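# Place a slip sheet and module in each crate

## Task

For every crate, lay exactly one thin slip sheet flat on the crate's floor and stand exactly one small metal module on top of that sheet, keeping the module's current upright orientation; every crate must end up still resting flat on the table.

## Robot and tools

Robot: two arms. left_arm has a two-finger gripper; right_arm has a suction cup. Cameras: cam_low (fixed), cam_left_wrist and cam_right_wrist, each 896x504.

Frames: the scene frame has its origin at table height, midway between the nominal arm bases, +z up, +x out over the table, left_arm on the +y side (image left/right need not match). Calibrated bases: left_arm at (-0.055, +0.375, 0) m, right_arm at (-0.036, -0.379, 0) m, each turned only slightly about z. Every arm's poses, targets, offsets and wrist-camera poses are in that arm's own base frame; fixed cameras and the table use the scene frame. Reported positions may be off by a few centimetres, more at long reach.

The 16-number row (used by execute_actions and move), all values in [-1, 1]: left_arm dx, dy, dz, rx, ry, rz, then gripper position, force_limit, speed; then right_arm dx, dy, dz, rx, ry, rz, then suction. The six pose numbers per arm are an offset from that arm's Hand target at the start of the action or move, along its base axes, not an absolute pose; 1.0 equals 0.6 m of travel or 180 degrees of turn, and rx, ry, rz form one rotation vector about the Hand target position. Repeating the same offset moves the arm further. Sending six zeros re-commands the current Hand target. Gripper and suction numbers are absolute settings, not offsets: position +1 is fully open (85 mm), about -0.8 is where the pads meet, -1 closes until blocked; force_limit and speed both start at +1 (speed about 20, 85, 150 mm/s at -1, 0, +1). Suction above 0.01 is on, 0.01 or less is off, and it persists. To keep gripper or suction unchanged, repeat the last values; a 0 there is a real command.

execute_actions: actions is a list of actions; each action is up to 15 rows, one row per 1/30 s step, last row held for the remaining steps of its 15. Each row counts from the action's start pose. cameras selects images (null/omitted or ["all"] = all, [] = none). An empty actions list just reports state.

move: target is one row or a list of up to 15 rows, all offsets counted from the same starting Hand targets. speed in m/s, 0.002 to 1 (default 0.25), one value or one per target; blend in m rounds corners in a list. stop_force in N, 12 to 80, ends an arm's path when it feels that much push along its travel; use it only slowly, not while turning, and omit it when backing off a contact. zero (with stop_force) re-zeroes the force estimate before moving. blocking=false returns early and cannot be combined with stop_force. Moves are straight-line, ignore obstacles, cap at 10 s. The result adds a "move:" line: done, off_target, moving, held or fault, plus limits such as paced or held.

wait: seconds 0 to 10; arms hold their last command. stop: brakes a running move. zoom_image: camera and region [x0, y0, x1, y1] in pixels, at most 504 by 504. finished_scene: scene is the number of the scene being ended; irreversible.

Results: end_effector_position (m) and end_effector_quat_wxyz per arm; Hand target (the commanded pose after clipping, from which the next offset counts); joint velocities ('within noise' means still); flange force in the tool's own axes (roughly zero-offset, noisy). For the gripper: object_status 0 moving, 1 blocked while opening, 2 blocked while closing (a grip), 3 reached requested position; position_measured in counts (3 open, 78 ≈ 60 mm, 130 ≈ 40 mm, 180 ≈ 20 mm, 230 closed). For suction: suction_measured (about 0 = no seal, 0.83+ = airtight) and part_present (1 from 0.50, back to 0 below 0.45).

Geometry: the gripper's fingers point along its +z and close along y; its reported point lies between the closed pads, fingertips reach about 19 mm beyond it closed, 6 mm open. The cup point is the rim centre, cup facing +z; the tool body widens to about 9 cm sideways from 3 cm behind the rim. A held part rides up to 16 mm nearer the tool. The controller clips each step to 70 mm and 16 degrees from the measured pose, so the arm may settle short; send the remainder as a new offset.

Handling: the sheet is thin and flat, so suction on its flat face suits it; the cup needs full contact with no edges or holes under the 41 mm rim. To grip a module, close at position -1 and confirm object_status 2. Lower parts until they rest, then release (suction off, or open fingers); never let go of moving parts. Keep modules upright as they are now.

Avoid: dropping anything or pushing it off the table (fails the task), tipping crates, hitting or pressing hard, squeezing a part still resting on something, and bringing the two arms together (a hard contact between them can end the scene). 150 N on an arm or joint loads above 142 N m (waist, shoulder, elbow) or 35.6 N m (wrist joints) cause a 10 s fault stop; long stretched or stalled pushing can overheat motors and stop an arm for 30-60 s. Objects may occasionally be nudged by outside disturbances, so check the views before finishing.

Each tool is called after "Emit:" as name([rows], argument=value, ...), one row to a line, values as JSON.

## Session

Emit:
execute_actions(actions=[])

Scene clock: 0.00 s.
left_arm: end_effector_position=(+0.0833, -0.1696, +0.3764) position_measured=3 object_status=3 end_effector_quat_wxyz=(-0.077, +0.340, +0.937, -0.027) | right_arm: end_effector_position=(+0.5656, +0.3437, +0.1775) suction_measured=0.00 part_present=0 end_effector_quat_wxyz=(-0.067, -0.061, +0.948, +0.305)
Joint positions: left_arm=[-0.259 -0.586 -0.224 0.047 -2.091 -0.417] | right_arm=[0.443 0.539 0.435 -0.638 -1.391 -0.22]
Joint velocities: within noise
Flange force (N): no reading
Hand target: left_arm +0.0833, -0.1696, +0.3764; -0.077, +0.340, +0.937, -0.027 | right_arm +0.5656, +0.3437, +0.1775; -0.067, -0.061, +0.948, +0.305

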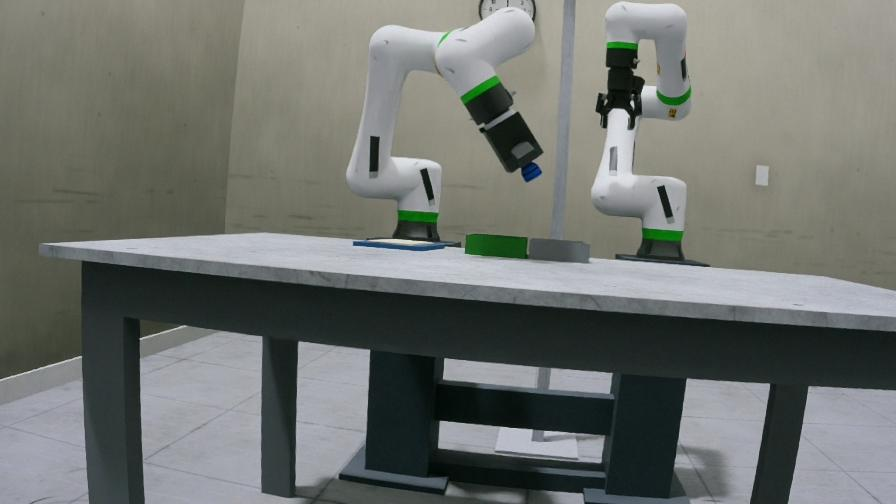

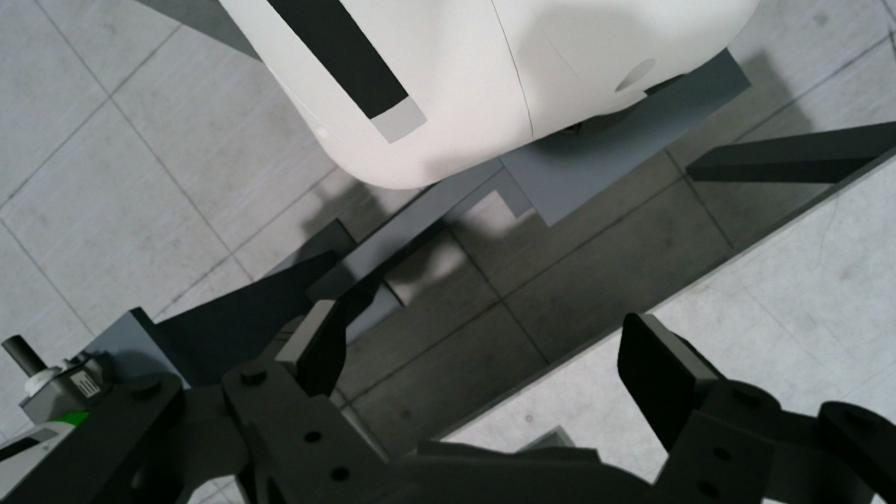

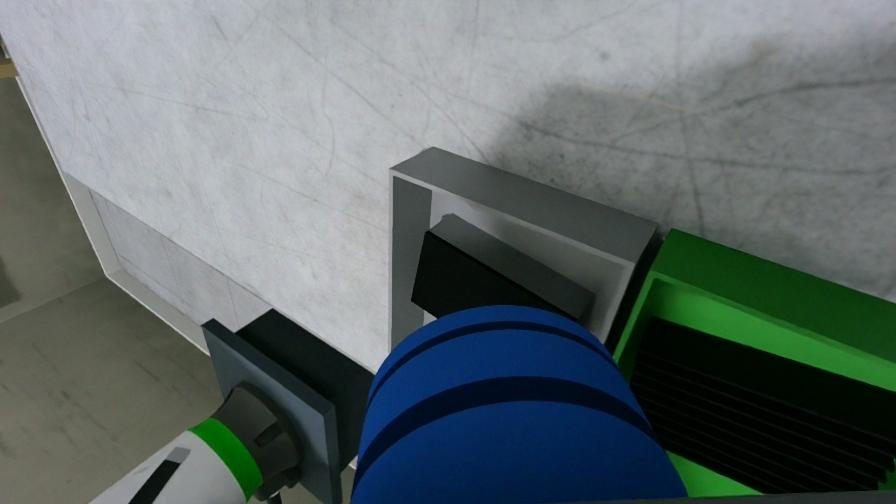

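Emit:
move(target=[0.7778, 0.1993, -0.094, 0.0586, -0.0282, 0.7197, 0.68, -0.6, -0.8, -0.0093, -0.0728, 0.288, -0.1977, -0.0434, -0.0395, 0], speed=0.4)

Emit:
zoom_image(camera="cam_right_wrist", region=[120, 40, 620, 400])

Scene clock: 7.87 s.
left_arm: end_effector_position=(+0.5500, -0.0500, +0.3200) position_measured=44 object_status=3 end_effector_quat_wxyz=(+0.000, +0.707, -0.707, +0.000) | right_arm: end_effector_position=(+0.5601, +0.3000, +0.3503) suction_measured=0.00 part_present=0 end_effector_quat_wxyz=(+0.000, +0.000, +1.000, +0.000)
Joint positions: left_arm=[0.147 0.271 0.392 0 -1.692 1.424] | right_arm=[0.698 0.524 0.771 0 -1.819 -0.697]
Joint velocities: within noise
Flange force (N): left_arm=[0.1 4.2 0.4] | right_arm=[-13.5 11.0 -11.4]
Hand target: left_arm +0.5500, -0.0500, +0.3200; +0.000, +0.707, -0.707, +0.000 | right_arm +0.5601, +0.3000, +0.3503; +0.000, +0.000, +1.000, +0.000
Off the commanded pose: left_arm 0.000 m, 0 deg | right_arm 0.000 m, 0 deg.
move: done

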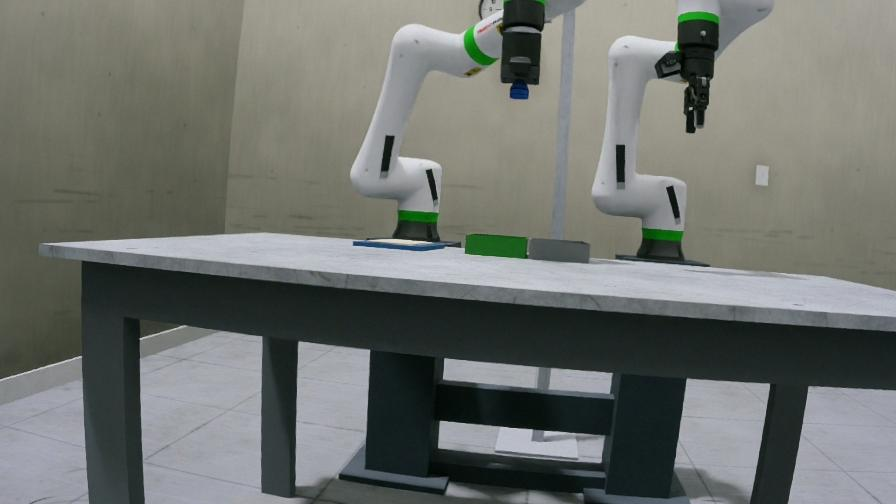

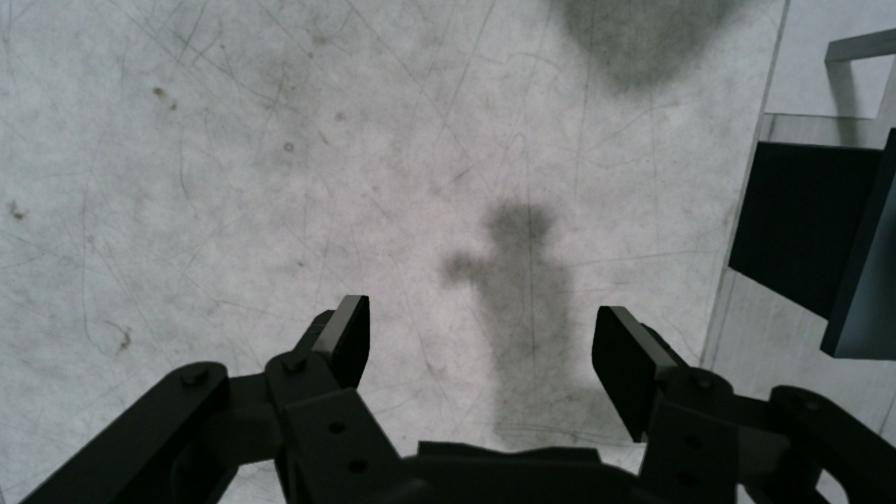

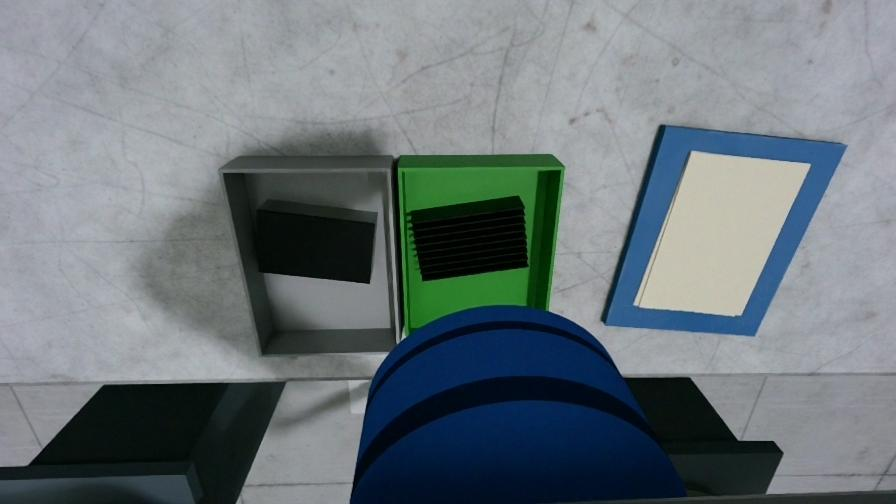

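Scaled by 1.008 from the camera's 896x504 image, which has a finer 1280x720 frame.

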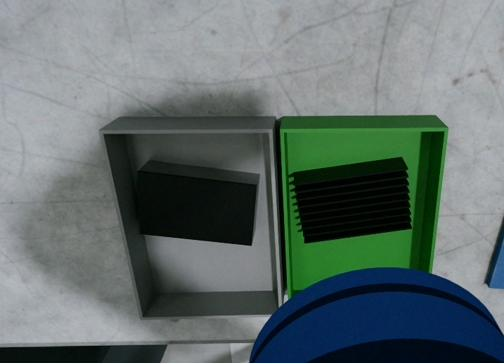

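Emit:
zoom_image(camera="cam_right_wrist", region=[210, 140, 420, 370])

Emit:
zoom_image(camera="cam_right_wrist", region=[380, 140, 590, 370])

Emit:
zoom_image(camera="cam_right_wrist", region=[590, 110, 860, 350])

Scaled by 2.191 from the camera's 896x504 image, which has a finer 1280x720 frame.

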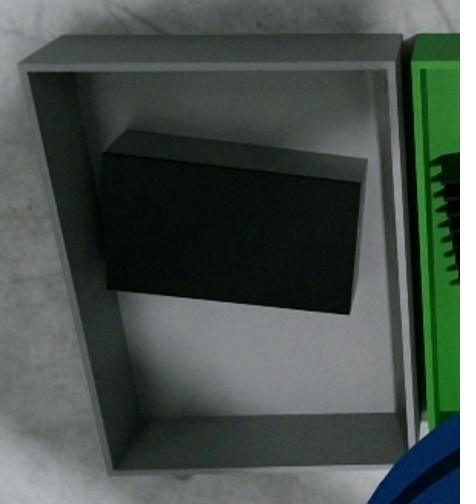

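Scaled by 2.191 from the camera's 896x504 image, which has a finer 1280x720 frame.

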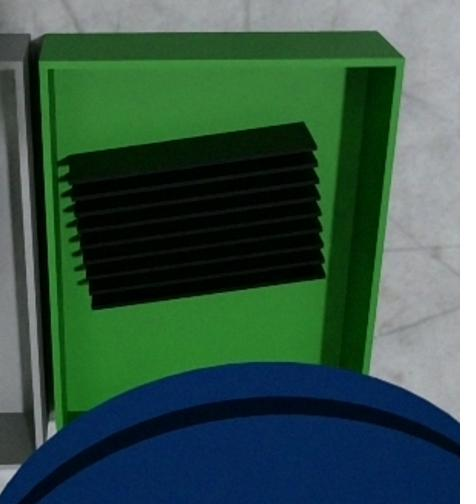

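Scaled by 1.867 from the camera's 896x504 image, which has a finer 1280x720 frame.

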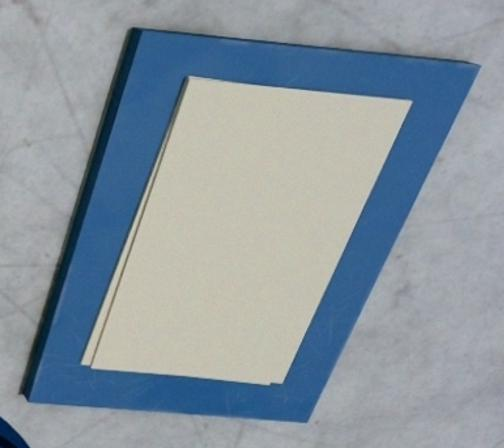

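Emit:
move(target=[-0.1693, -0.463, -0.2667, 0, 0, -0.0439, 0.68, -0.6, -0.8, -0.2532, -0.4438, -0.3338, 0, 0, -0.0378, 0], speed=0.25, cameras=["cam_left_wrist", "cam_right_wrist"])

Emit:
zoom_image(camera="cam_right_wrist", region=[280, 200, 640, 320])

Scene clock: 29.17 s.
left_arm: end_effector_position=(+0.4484, -0.3278, +0.1600) position_measured=44 object_status=3 end_effector_quat_wxyz=(+0.000, -0.657, +0.754, +0.000) | right_arm: end_effector_position=(+0.4082, +0.0337, +0.1500) suction_measured=0.00 part_present=0 end_effector_quat_wxyz=(+0.000, +0.059, +0.998, +0.000)
Joint positions: left_arm=[-0.395 0.303 0.059 0 -1.326 1.829] | right_arm=[0.406 -0.036 -0.391 0 -1.216 -0.524]
Joint velocities: within noise
Flange force (N): left_arm=[-2.9 4.5 0.4] | right_arm=[-8.3 7.2 -4.4]
Hand target: left_arm +0.4484, -0.3278, +0.1600; +0.000, -0.657, +0.754, +0.000 | right_arm +0.4081, +0.0337, +0.1500; +0.000, +0.059, +0.998, +0.000
Off the commanded pose: left_arm 0.000 m, 0 deg | right_arm 0.000 m, 0 deg.
move: done
Images, in order (width x height): cam_left_wrist 896x504, cam_right_wrist 896x504.

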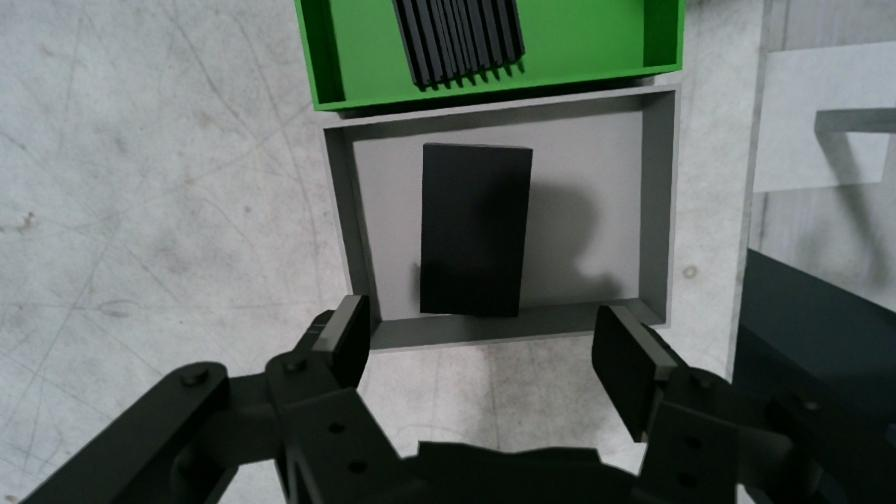

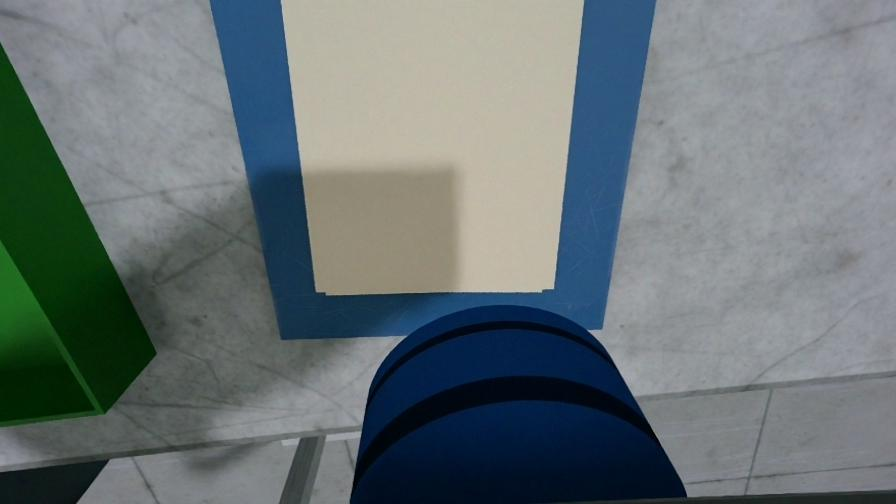

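Scaled by 1.400 from the camera's 896x504 image, which has a finer 1280x720 frame.

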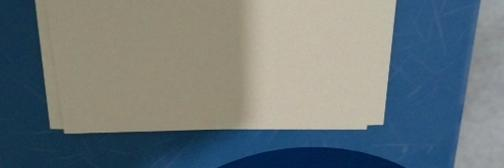

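Emit:
execute_actions(actions=[])

Emit:
zoom_image(camera="cam_right_wrist", region=[290, 50, 590, 320])

Emit:
zoom_image(camera="cam_left_wrist", region=[300, 60, 700, 360])

Scene clock: 42.17 s.
left_arm: end_effector_position=(+0.4484, -0.3278, +0.1600) position_measured=44 object_status=3 end_effector_quat_wxyz=(+0.000, -0.657, +0.754, +0.000) | right_arm: end_effector_position=(+0.4081, +0.0337, +0.1500) suction_measured=0.00 part_present=0 end_effector_quat_wxyz=(+0.000, +0.059, +0.998, +0.000)
Joint positions: left_arm=[-0.395 0.303 0.059 0 -1.326 1.829] | right_arm=[0.406 -0.036 -0.391 0 -1.216 -0.524]
Joint velocities: within noise
Flange force (N): left_arm=[-1.1 3.4 -1.2] | right_arm=[-7.4 6.7 -3.5]
Hand target: left_arm +0.4484, -0.3278, +0.1600; +0.000, -0.657, +0.754, +0.000 | right_arm +0.4081, +0.0337, +0.1500; +0.000, +0.059, +0.998, +0.000
Off the commanded pose: left_arm 0.000 m, 0 deg | right_arm 0.000 m, 0 deg.

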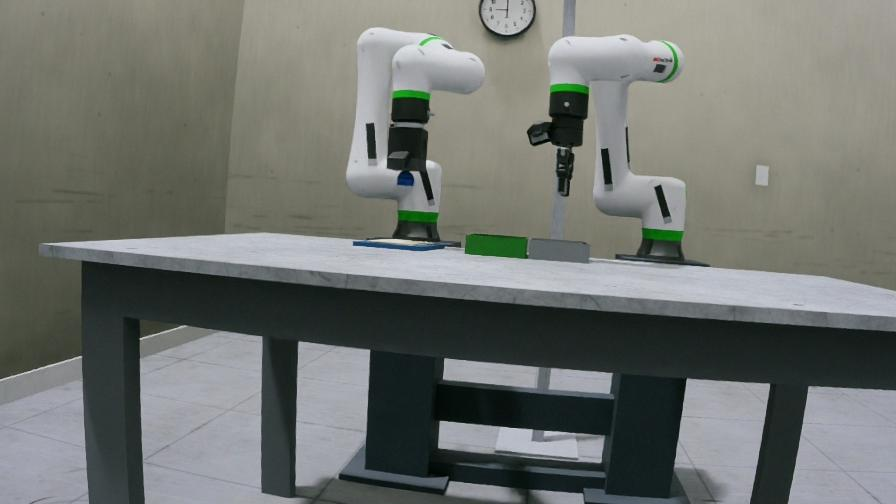

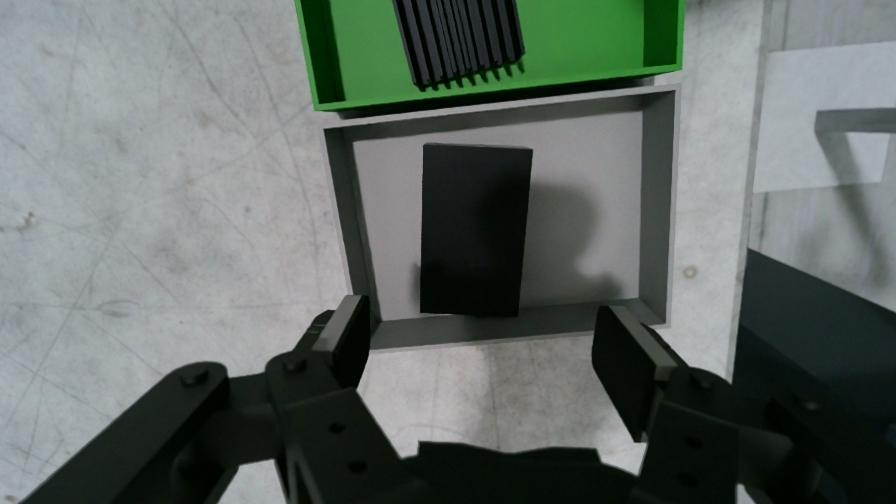

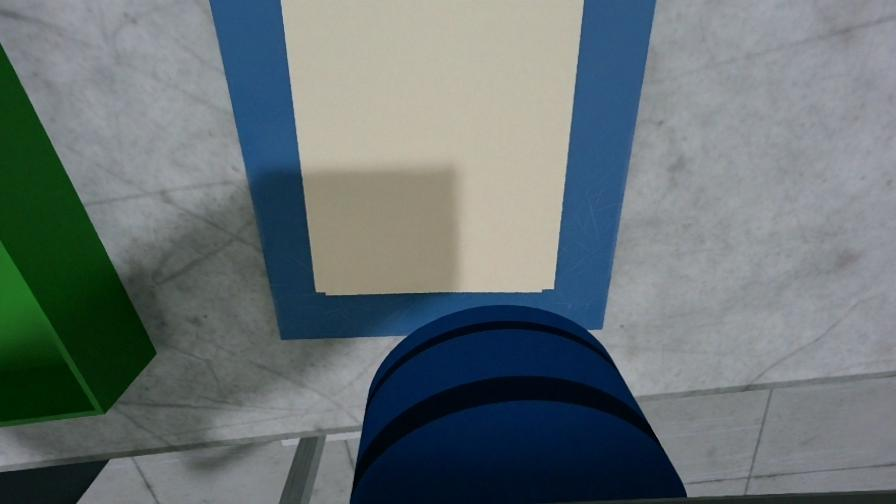

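Scaled by 1.680 from the camera's 896x504 image, which has a finer 1280x720 frame.

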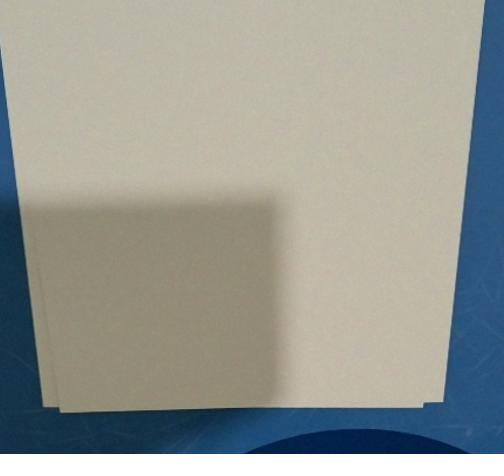

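Scaled by 1.260 from the camera's 896x504 image, which has a finer 1280x720 frame.

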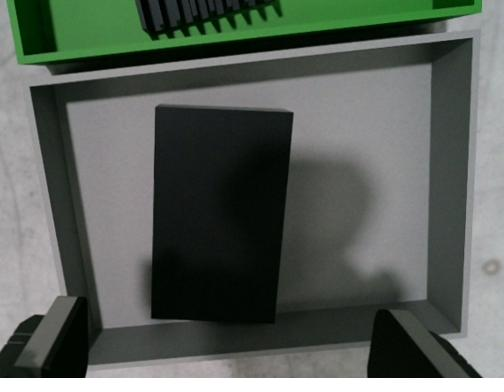

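Emit:
move([
  [0, -0.0083, -0.16, 0, 0, 0, 0.68, -0.6, -0.8, 0.0047, 0.0107, -0.175, 0, 0, -0.0014, 1],
  [0, -0.0083, -0.235, 0, 0, 0, 0.68, -0.6, -0.8, 0.0047, 0.0107, -0.2308, 0, 0, -0.0014, 1],
], speed=[0.2, 0.06], blend=[0.01, 0])

Scene clock: 47.73 s.
left_arm: end_effector_position=(+0.4484, -0.3328, +0.0190) position_measured=44 object_status=3 end_effector_quat_wxyz=(+0.000, -0.657, +0.754, +0.000) | right_arm: end_effector_position=(+0.4110, +0.0401, +0.0115) suction_measured=0.83 part_present=1 end_effector_quat_wxyz=(+0.000, +0.061, +0.998, +0.000)
Joint positions: left_arm=[-0.403 0.443 -0.105 0 -1.022 1.837] | right_arm=[0.418 0.167 -0.551 0 -0.854 -0.54]
Joint velocities: within noise
Flange force (N): left_arm=[-2.1 4.3 -2.2] | right_arm=[-7.6 6.5 0.1]
Hand target: left_arm +0.4484, -0.3328, +0.0190; +0.000, -0.657, +0.754, +0.000 | right_arm +0.4110, +0.0401, +0.0115; +0.000, +0.061, +0.998, +0.000
Off the commanded pose: left_arm 0.000 m, 0 deg | right_arm 0.000 m, 0 deg.
move: done

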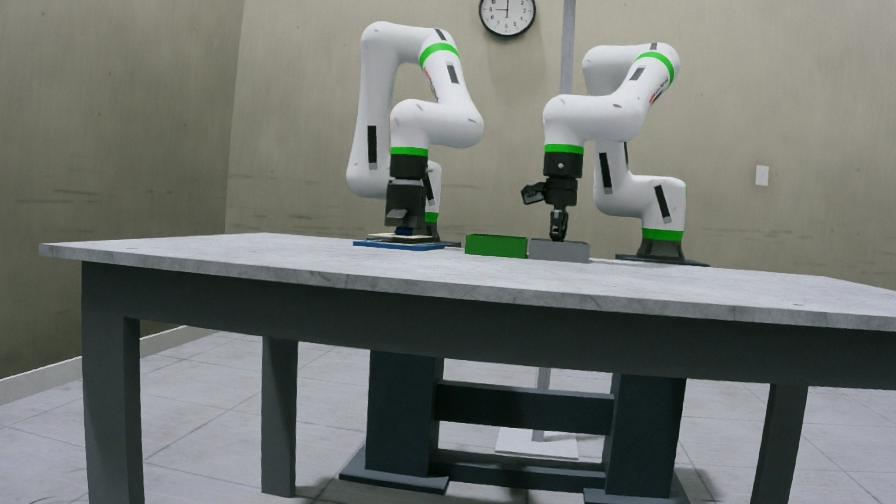

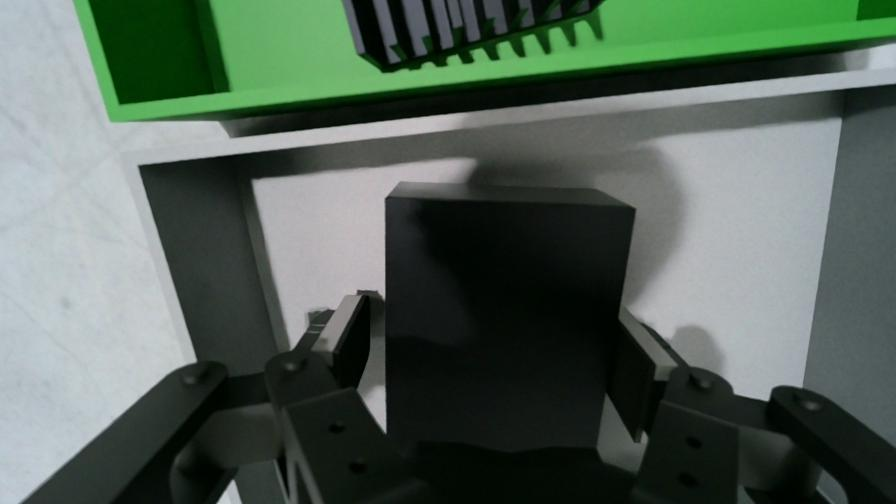

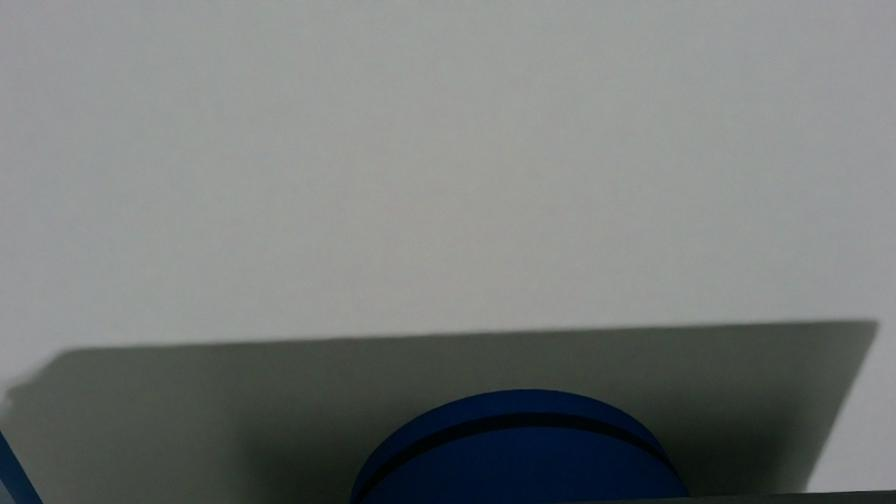

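Emit:
execute_actions([
  [[0,0,0,0,0,0,-1,-0.6,-1,0,0,0,0,0,0,1]],
  [[0,0,0,0,0,0,-1,-0.6,-1,0,0,0,0,0,0,1]],
], cameras=["cam_left_wrist"])

Scene clock: 50.23 s.
left_arm: end_effector_position=(+0.4484, -0.3328, +0.0190) position_measured=78 object_status=2 end_effector_quat_wxyz=(+0.000, -0.657, +0.754, +0.000) | right_arm: end_effector_position=(+0.4110, +0.0401, +0.0115) suction_measured=0.90 part_present=1 end_effector_quat_wxyz=(+0.000, +0.061, +0.998, +0.000)
Joint positions: left_arm=[-0.403 0.443 -0.105 0 -1.022 1.837] | right_arm=[0.418 0.167 -0.551 0 -0.854 -0.54]
Joint velocities: within noise
Flange force (N): left_arm=[-4.5 4.9 -11.8] | right_arm=[-6.6 6.7 0.1]
Flange force at the end of the 1st action (N): left_arm=[-1.4 5.0 -1.9] | right_arm=[-6.7 6.7 -0.1]
Hand target: left_arm +0.4484, -0.3328, +0.0190; +0.000, -0.657, +0.754, +0.000 | right_arm +0.4110, +0.0401, +0.0115; +0.000, +0.061, +0.998, +0.000
Off the commanded pose: left_arm 0.000 m, 0 deg | right_arm 0.000 m, 0 deg.
Step readings (end_effector_position of left_arm | right_arm; steps 1 to 15: 1st action; 16 to 30: 2nd action):
0: (+0.4484, -0.3328, +0.0190) | (+0.4110, +0.0401, +0.0115)
1: (+0.4484, -0.3328, +0.0190) | (+0.4110, +0.0401, +0.0115)
2: (+0.4484, -0.3328, +0.0190) | (+0.4110, +0.0401, +0.0115)
4: (+0.4484, -0.3328, +0.0190) | (+0.4110, +0.0401, +0.0115)
8: (+0.4484, -0.3328, +0.0190) | (+0.4110, +0.0401, +0.0115)
15: (+0.4484, -0.3328, +0.0190) | (+0.4110, +0.0401, +0.0115)
16: (+0.4484, -0.3328, +0.0190) | (+0.4110, +0.0401, +0.0115)
17: (+0.4484, -0.3328, +0.0190) | (+0.4110, +0.0401, +0.0115)
19: (+0.4484, -0.3328, +0.0190) | (+0.4110, +0.0401, +0.0115)
23: (+0.4484, -0.3328, +0.0190) | (+0.4110, +0.0401, +0.0115)
30: (+0.4484, -0.3328, +0.0190) | (+0.4110, +0.0401, +0.0115)
Images, in order (width x height): cam_left_wrist 896x504.

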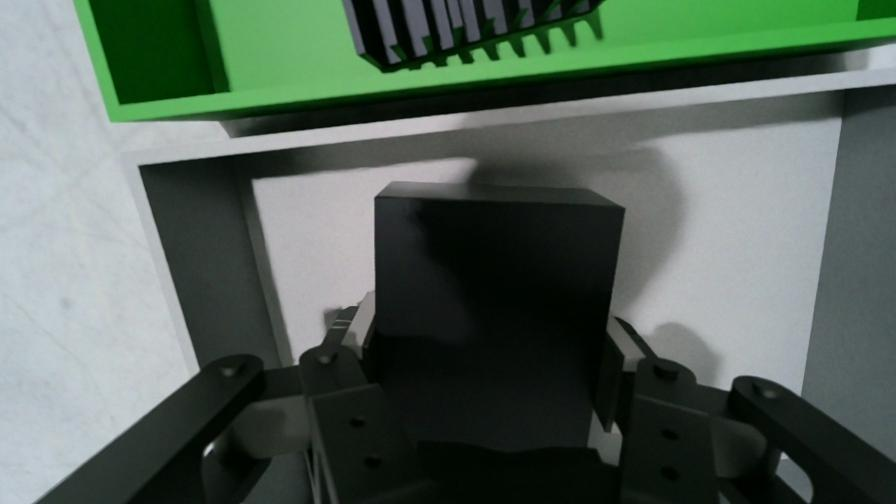

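Emit:
move([
  [0, 0, 0.2017, 0, 0, 0, -1, -0.6, -1, 0, 0, 0.2475, 0, 0, 0, 1],
  [0, 0.4163, 0.4683, -0.1833, 0, 0, -1, -0.6, -1, -0.005, 0.30, 0.2475, 0, 0, 0.0174, 1],
  [0, 0.4163, 0.4683, -0.1833, 0, 0, -1, -0.6, -1, -0.0117, 0.6192, 0.1475, 0, 0, 0.0347, 1],
], speed=[0.1, 0.2, 0.15], blend=[0.02, 0.02, 0])

Scene clock: 60.67 s.
left_arm: end_effector_position=(+0.4484, -0.0830, +0.3000) position_measured=78 object_status=2 end_effector_quat_wxyz=(-0.186, -0.630, +0.723, -0.215) | right_arm: end_effector_position=(+0.4040, +0.4116, +0.1000) suction_measured=0.90 part_present=1 end_effector_quat_wxyz=(+0.000, +0.007, +1.000, +0.000)
Joint positions: left_arm=[0.443 0.021 -0.203 0.516 -1.611 0.943] | right_arm=[1.022 0.414 0.02 0 -1.177 -1.036]
Joint velocities: within noise
Flange force (N): left_arm=[1.2 2.2 2.8] | right_arm=[-4.4 9.2 -2.5]
Hand target: left_arm +0.4484, -0.0830, +0.3000; -0.186, -0.630, +0.723, -0.215 | right_arm +0.4039, +0.4117, +0.1000; +0.000, +0.007, +1.000, +0.000
Off the commanded pose: left_arm 0.000 m, 0 deg | right_arm 0.000 m, 0 deg.
move: done

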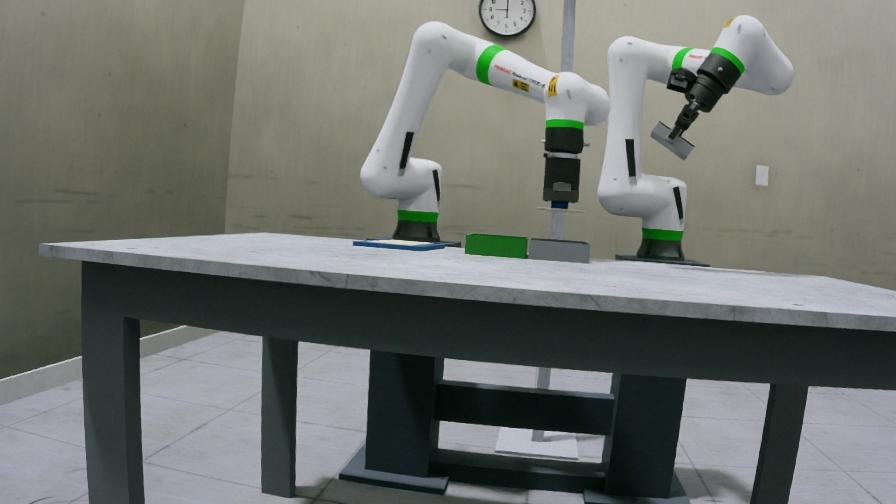

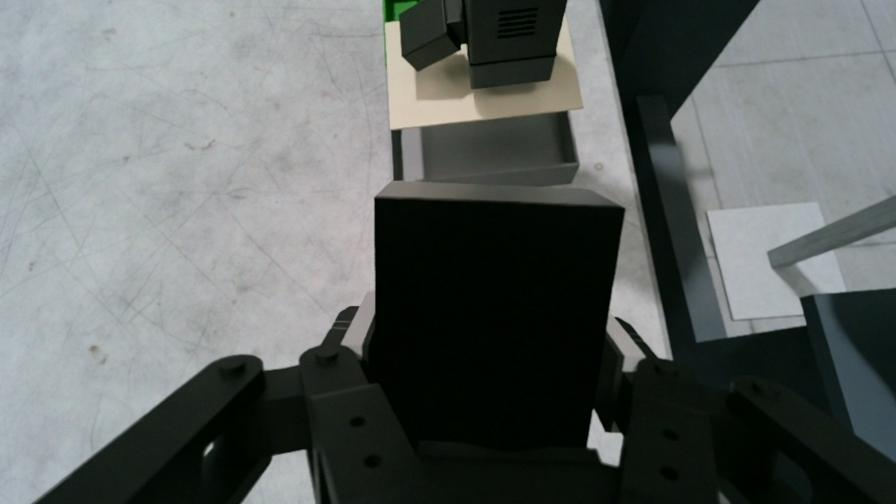

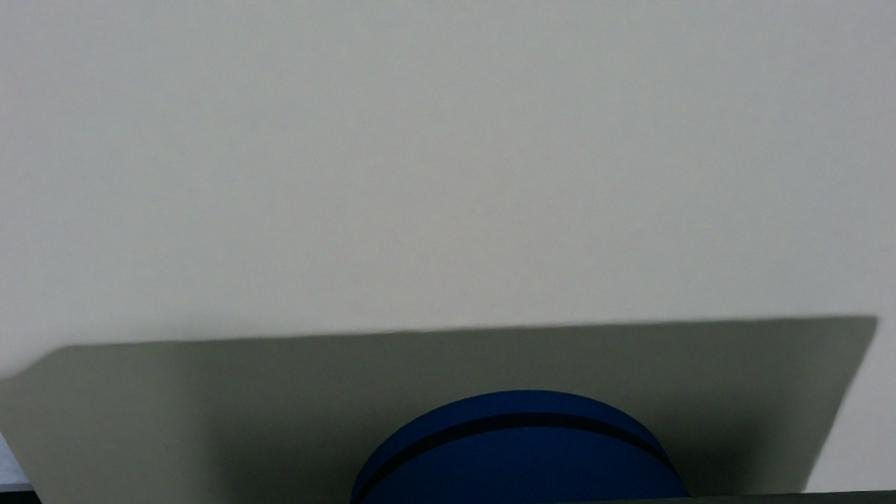

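Emit:
move(target=[0, 0, 0, 0, 0, 0, -1, -0.6, -1, 0, 0, -0.0833, 0, 0, 0, 1], speed=[0.1], cameras=["cam_low", "cam_left_wrist"])

Emit:
zoom_image(camera="cam_left_wrist", region=[360, 0, 620, 200])

Emit:
zoom_image(camera="cam_low", region=[450, 200, 620, 280])

Scene clock: 62.90 s.
left_arm: end_effector_position=(+0.4484, -0.0830, +0.3000) position_measured=78 object_status=2 end_effector_quat_wxyz=(-0.186, -0.630, +0.723, -0.215) | right_arm: end_effector_position=(+0.4039, +0.4117, +0.0501) suction_measured=0.90 part_present=1 end_effector_quat_wxyz=(+0.000, +0.007, +1.000, +0.000)
Joint positions: left_arm=[0.443 0.021 -0.203 0.516 -1.611 0.943] | right_arm=[1.022 0.467 -0.032 0 -1.072 -1.036]
Joint velocities: within noise
Flange force (N): left_arm=[1.4 1.5 2.3] | right_arm=[-4.7 10.5 -0.8]
Hand target: left_arm +0.4484, -0.0830, +0.3000; -0.186, -0.630, +0.723, -0.215 | right_arm +0.4039, +0.4117, +0.0500; +0.000, +0.007, +1.000, +0.000
Off the commanded pose: left_arm 0.000 m, 0 deg | right_arm 0.000 m, 0 deg.
move: done
Images, in order (width x height): cam_low 896x504, cam_left_wrist 896x504.

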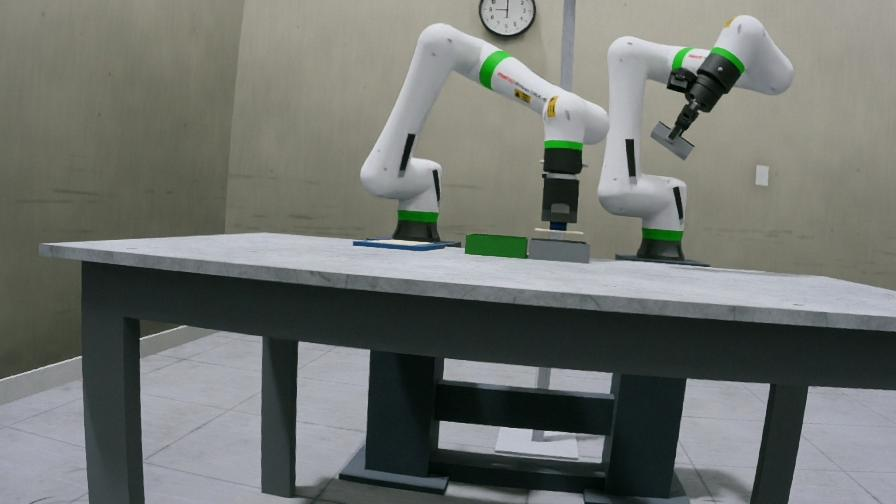

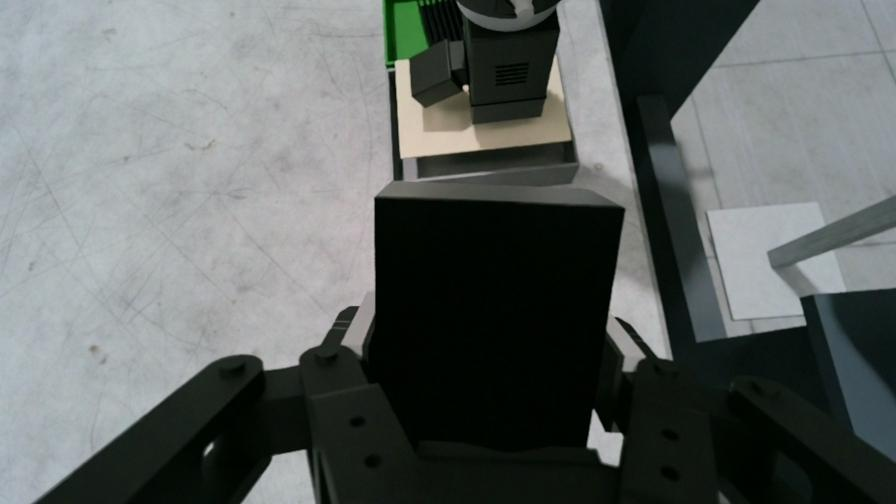

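Scaled by 1.938 from the camera's 896x504 image, which has a finer 1280x720 frame.

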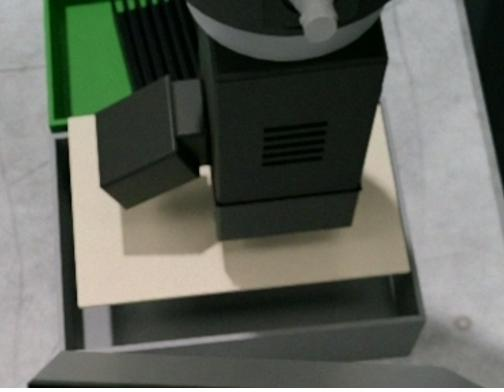

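Scaled by 2.965 from the camera's 896x504 image, which has a finer 1280x720 frame.

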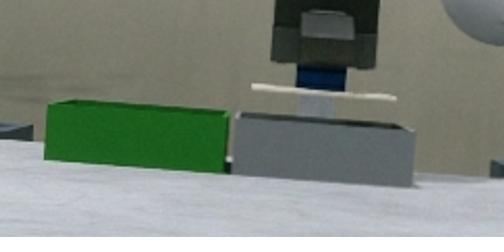

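Emit:
move(target=[0, 0, 0, 0, 0, 0, -1, -0.6, -1, 0, 0, -0.08, 0, 0, 0, 1], speed=[0.08], cameras=["cam_left_wrist"])

Emit:
zoom_image(camera="cam_left_wrist", region=[360, 0, 620, 200])

Scene clock: 73.13 s.
left_arm: end_effector_position=(+0.4484, -0.0830, +0.3000) position_measured=78 object_status=2 end_effector_quat_wxyz=(-0.186, -0.630, +0.723, -0.215) | right_arm: end_effector_position=(+0.4039, +0.4117, +0.0021) suction_measured=0.90 part_present=1 end_effector_quat_wxyz=(+0.000, +0.007, +1.000, +0.000)
Joint positions: left_arm=[0.443 0.021 -0.203 0.516 -1.611 0.943] | right_arm=[1.022 0.528 -0.07 0 -0.973 -1.035]
Joint velocities: within noise
Flange force (N): left_arm=[1.2 1.9 2.1] | right_arm=[-4.2 10.1 0.1]
Hand target: left_arm +0.4484, -0.0830, +0.3000; -0.186, -0.630, +0.723, -0.215 | right_arm +0.4039, +0.4117, +0.0020; +0.000, +0.007, +1.000, +0.000
Off the commanded pose: left_arm 0.000 m, 0 deg | right_arm 0.000 m, 0 deg.
move: done
Images, in order (width x height): cam_left_wrist 896x504.

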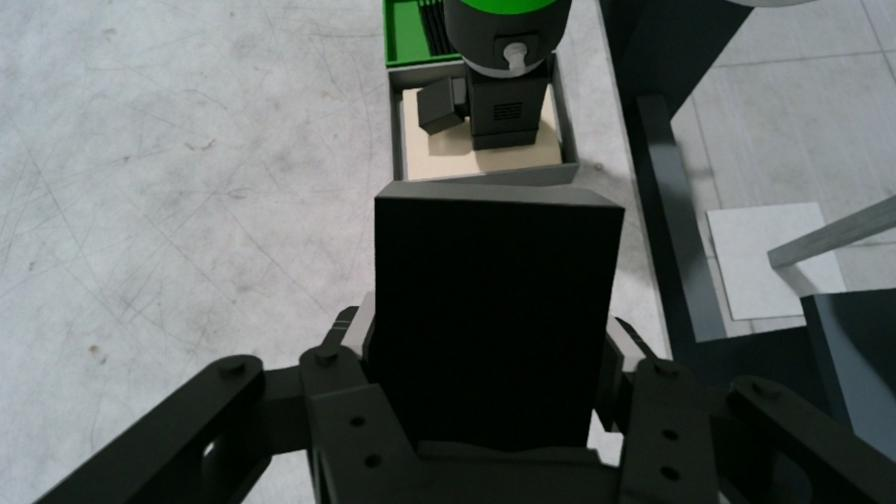

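Scaled by 1.938 from the camera's 896x504 image, which has a finer 1280x720 frame.

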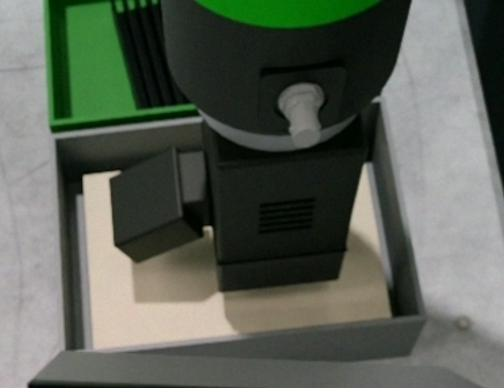

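Emit:
move(target=[0, 0, 0, 0, 0, 0, -1, -0.6, -1, 0, 0, -0.0367, 0, 0, 0, 1], speed=[0.015], stop_force=12, cameras=[])

Scene clock: 75.67 s.
left_arm: end_effector_position=(+0.4484, -0.0830, +0.3000) position_measured=78 object_status=2 end_effector_quat_wxyz=(-0.186, -0.630, +0.723, -0.215) | right_arm: end_effector_position=(+0.4040, +0.4117, -0.0127) suction_measured=0.90 part_present=1 end_effector_quat_wxyz=(+0.000, +0.007, +1.000, +0.000)
Joint positions: left_arm=[0.443 0.021 -0.203 0.516 -1.611 0.943] | right_arm=[1.022 0.549 -0.078 0 -0.944 -1.035]
Joint velocities: within noise
Flange force (N): left_arm=[1.0 2.0 2.3] | right_arm=[-0.2 6.6 -23.9]
Hand target: left_arm +0.4484, -0.0830, +0.3000; -0.186, -0.630, +0.723, -0.215 | right_arm +0.4040, +0.4117, -0.0127; +0.000, +0.007, +1.000, +0.000 (not the last commanded pose)
Off the commanded pose: left_arm 0.000 m, 0 deg | right_arm 0.007 m, 0 deg.
move: contact (right_arm)
No camera images: "cameras" was empty.

Emit:
execute_actions([
  [[0,0,0,0,0,0,-1,-0.6,-1,0,0,0.003,0,0,0,0]],
  [[0,0,0,0,0,0,-1,-0.6,-1,0,0,0,0,0,0,0]],
], cameras=[])

Scene clock: 78.47 s.
left_arm: end_effector_position=(+0.4484, -0.0830, +0.3000) position_measured=78 object_status=2 end_effector_quat_wxyz=(-0.186, -0.630, +0.723, -0.215) | right_arm: end_effector_position=(+0.4040, +0.4117, -0.0109) suction_measured=0.00 part_present=0 end_effector_quat_wxyz=(+0.000, +0.007, +1.000, +0.000)
Joint positions: left_arm=[0.443 0.021 -0.203 0.516 -1.611 0.943] | right_arm=[1.022 0.546 -0.077 0 -0.947 -1.035]
Joint velocities: within noise
Flange force (N): left_arm=[1.3 2.2 1.7] | right_arm=[-2.9 8.8 -18.5]
Flange force at the end of the 1st action (N): left_arm=[1.1 1.9 2.0] | right_arm=[-2.6 8.5 -18.8]
Hand target: left_arm +0.4484, -0.0830, +0.3000; -0.186, -0.630, +0.723, -0.215 | right_arm +0.4040, +0.4117, -0.0109; +0.000, +0.007, +1.000, +0.000
Off the commanded pose: left_arm 0.000 m, 0 deg | right_arm 0.000 m, 0 deg.
Step readings (end_effector_position of left_arm | right_arm; steps 1 to 15: 1st action; 16 to 30: 2nd action):
0: (+0.4484, -0.0830, +0.3000) | (+0.4040, +0.4117, -0.0127)
1: (+0.4484, -0.0830, +0.3000) | (+0.4040, +0.4117, -0.0127)
2: (+0.4484, -0.0830, +0.3000) | (+0.4039, +0.4116, -0.0121)
4: (+0.4484, -0.0830, +0.3000) | (+0.4040, +0.4116, -0.0111)
8: (+0.4484, -0.0830, +0.3000) | (+0.4040, +0.4117, -0.0109)
15: (+0.4484, -0.0830, +0.3000) | (+0.4040, +0.4117, -0.0109)
16: (+0.4484, -0.0830, +0.3000) | (+0.4040, +0.4117, -0.0109)
17: (+0.4484, -0.0830, +0.3000) | (+0.4040, +0.4117, -0.0109)
19: (+0.4484, -0.0830, +0.3000) | (+0.4040, +0.4117, -0.0109)
23: (+0.4484, -0.0830, +0.3000) | (+0.4040, +0.4117, -0.0109)
30: (+0.4484, -0.0830, +0.3000) | (+0.4040, +0.4117, -0.0109)
No camera images: "cameras" was empty.

Emit:
move([
  [0, 0, 0, 0, 0, 0, -1, -0.6, -1, 0, 0, 0.075, 0, 0, 0, 0],
  [0, 0, 0, 0, 0, 0, -1, -0.6, -1, 0, 0, 0.27, 0, 0, 0, 0],
  [-0.01, -0.12, -0.08, 0.08, 0, 0, -1, -0.6, -1, 0.0112, -0.6128, 0.2182, 0, 0, -0.0422, 0],
  [-0.0305, -0.4167, -0.2667, 0.1830, 0.0128, 0.0432, -1, -0.6, -1, 0.0112, -0.6128, 0.2182, 0, 0, -0.0422, 0],
], speed=[0.04, 0.2, 0.25, 0.2], blend=[0.005, 0.02, 0.01, 0])

Emit:
zoom_image(camera="cam_left_wrist", region=[280, 40, 700, 380])

Emit:
zoom_image(camera="cam_right_wrist", region=[270, 100, 610, 340])

Scene clock: 91.53 s.
left_arm: end_effector_position=(+0.4301, -0.3330, +0.1400) position_measured=78 object_status=2 end_effector_quat_wxyz=(+0.000, +0.708, -0.706, +0.000) | right_arm: end_effector_position=(+0.4107, +0.0440, +0.1200) suction_measured=0.00 part_present=0 end_effector_quat_wxyz=(+0.000, +0.073, +0.997, +0.000)
Joint positions: left_arm=[-0.418 0.289 -0.008 0 -1.273 1.991] | right_arm=[0.427 0.004 -0.428 0 -1.139 -0.573]
Joint velocities: within noise
Flange force (N): left_arm=[-1.9 3.1 0.9] | right_arm=[-6.9 6.9 -2.7]
Hand target: left_arm +0.4301, -0.3330, +0.1399; +0.000, +0.708, -0.706, +0.000 | right_arm +0.4107, +0.0440, +0.1200; +0.000, +0.073, +0.997, +0.000
Off the commanded pose: left_arm 0.000 m, 0 deg | right_arm 0.000 m, 0 deg.
move: done

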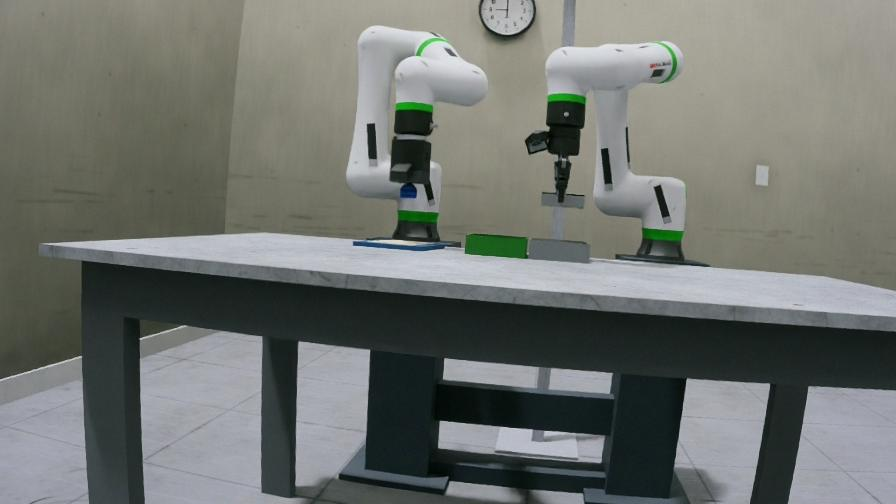

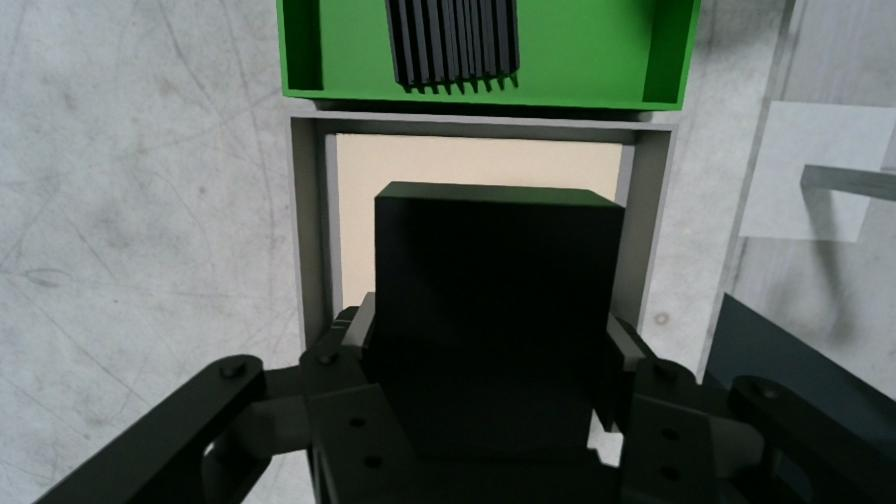

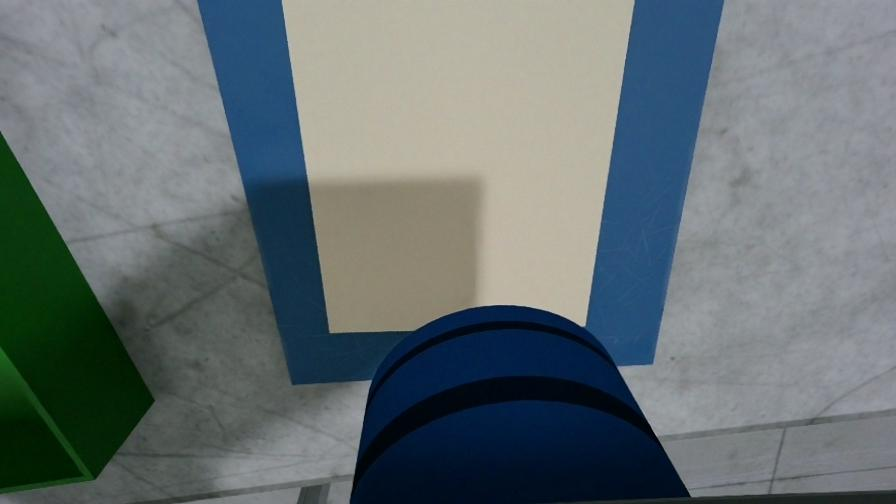

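Scaled by 1.200 from the camera's 896x504 image, which has a finer 1280x720 frame.

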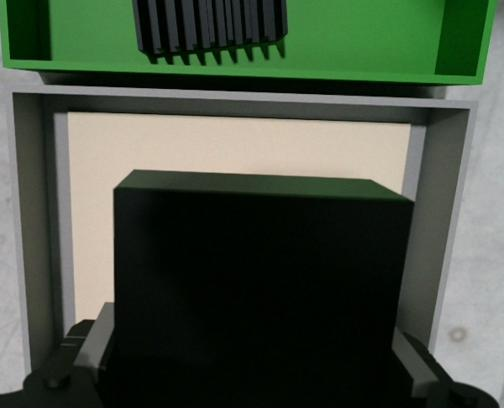

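Scaled by 1.482 from the camera's 896x504 image, which has a finer 1280x720 frame.

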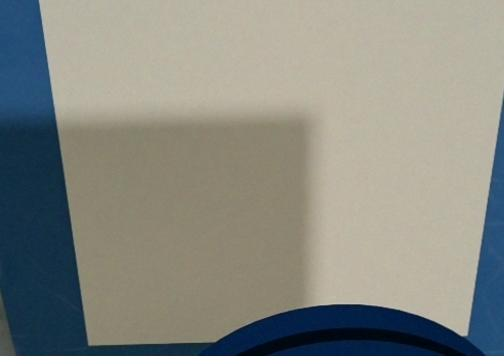

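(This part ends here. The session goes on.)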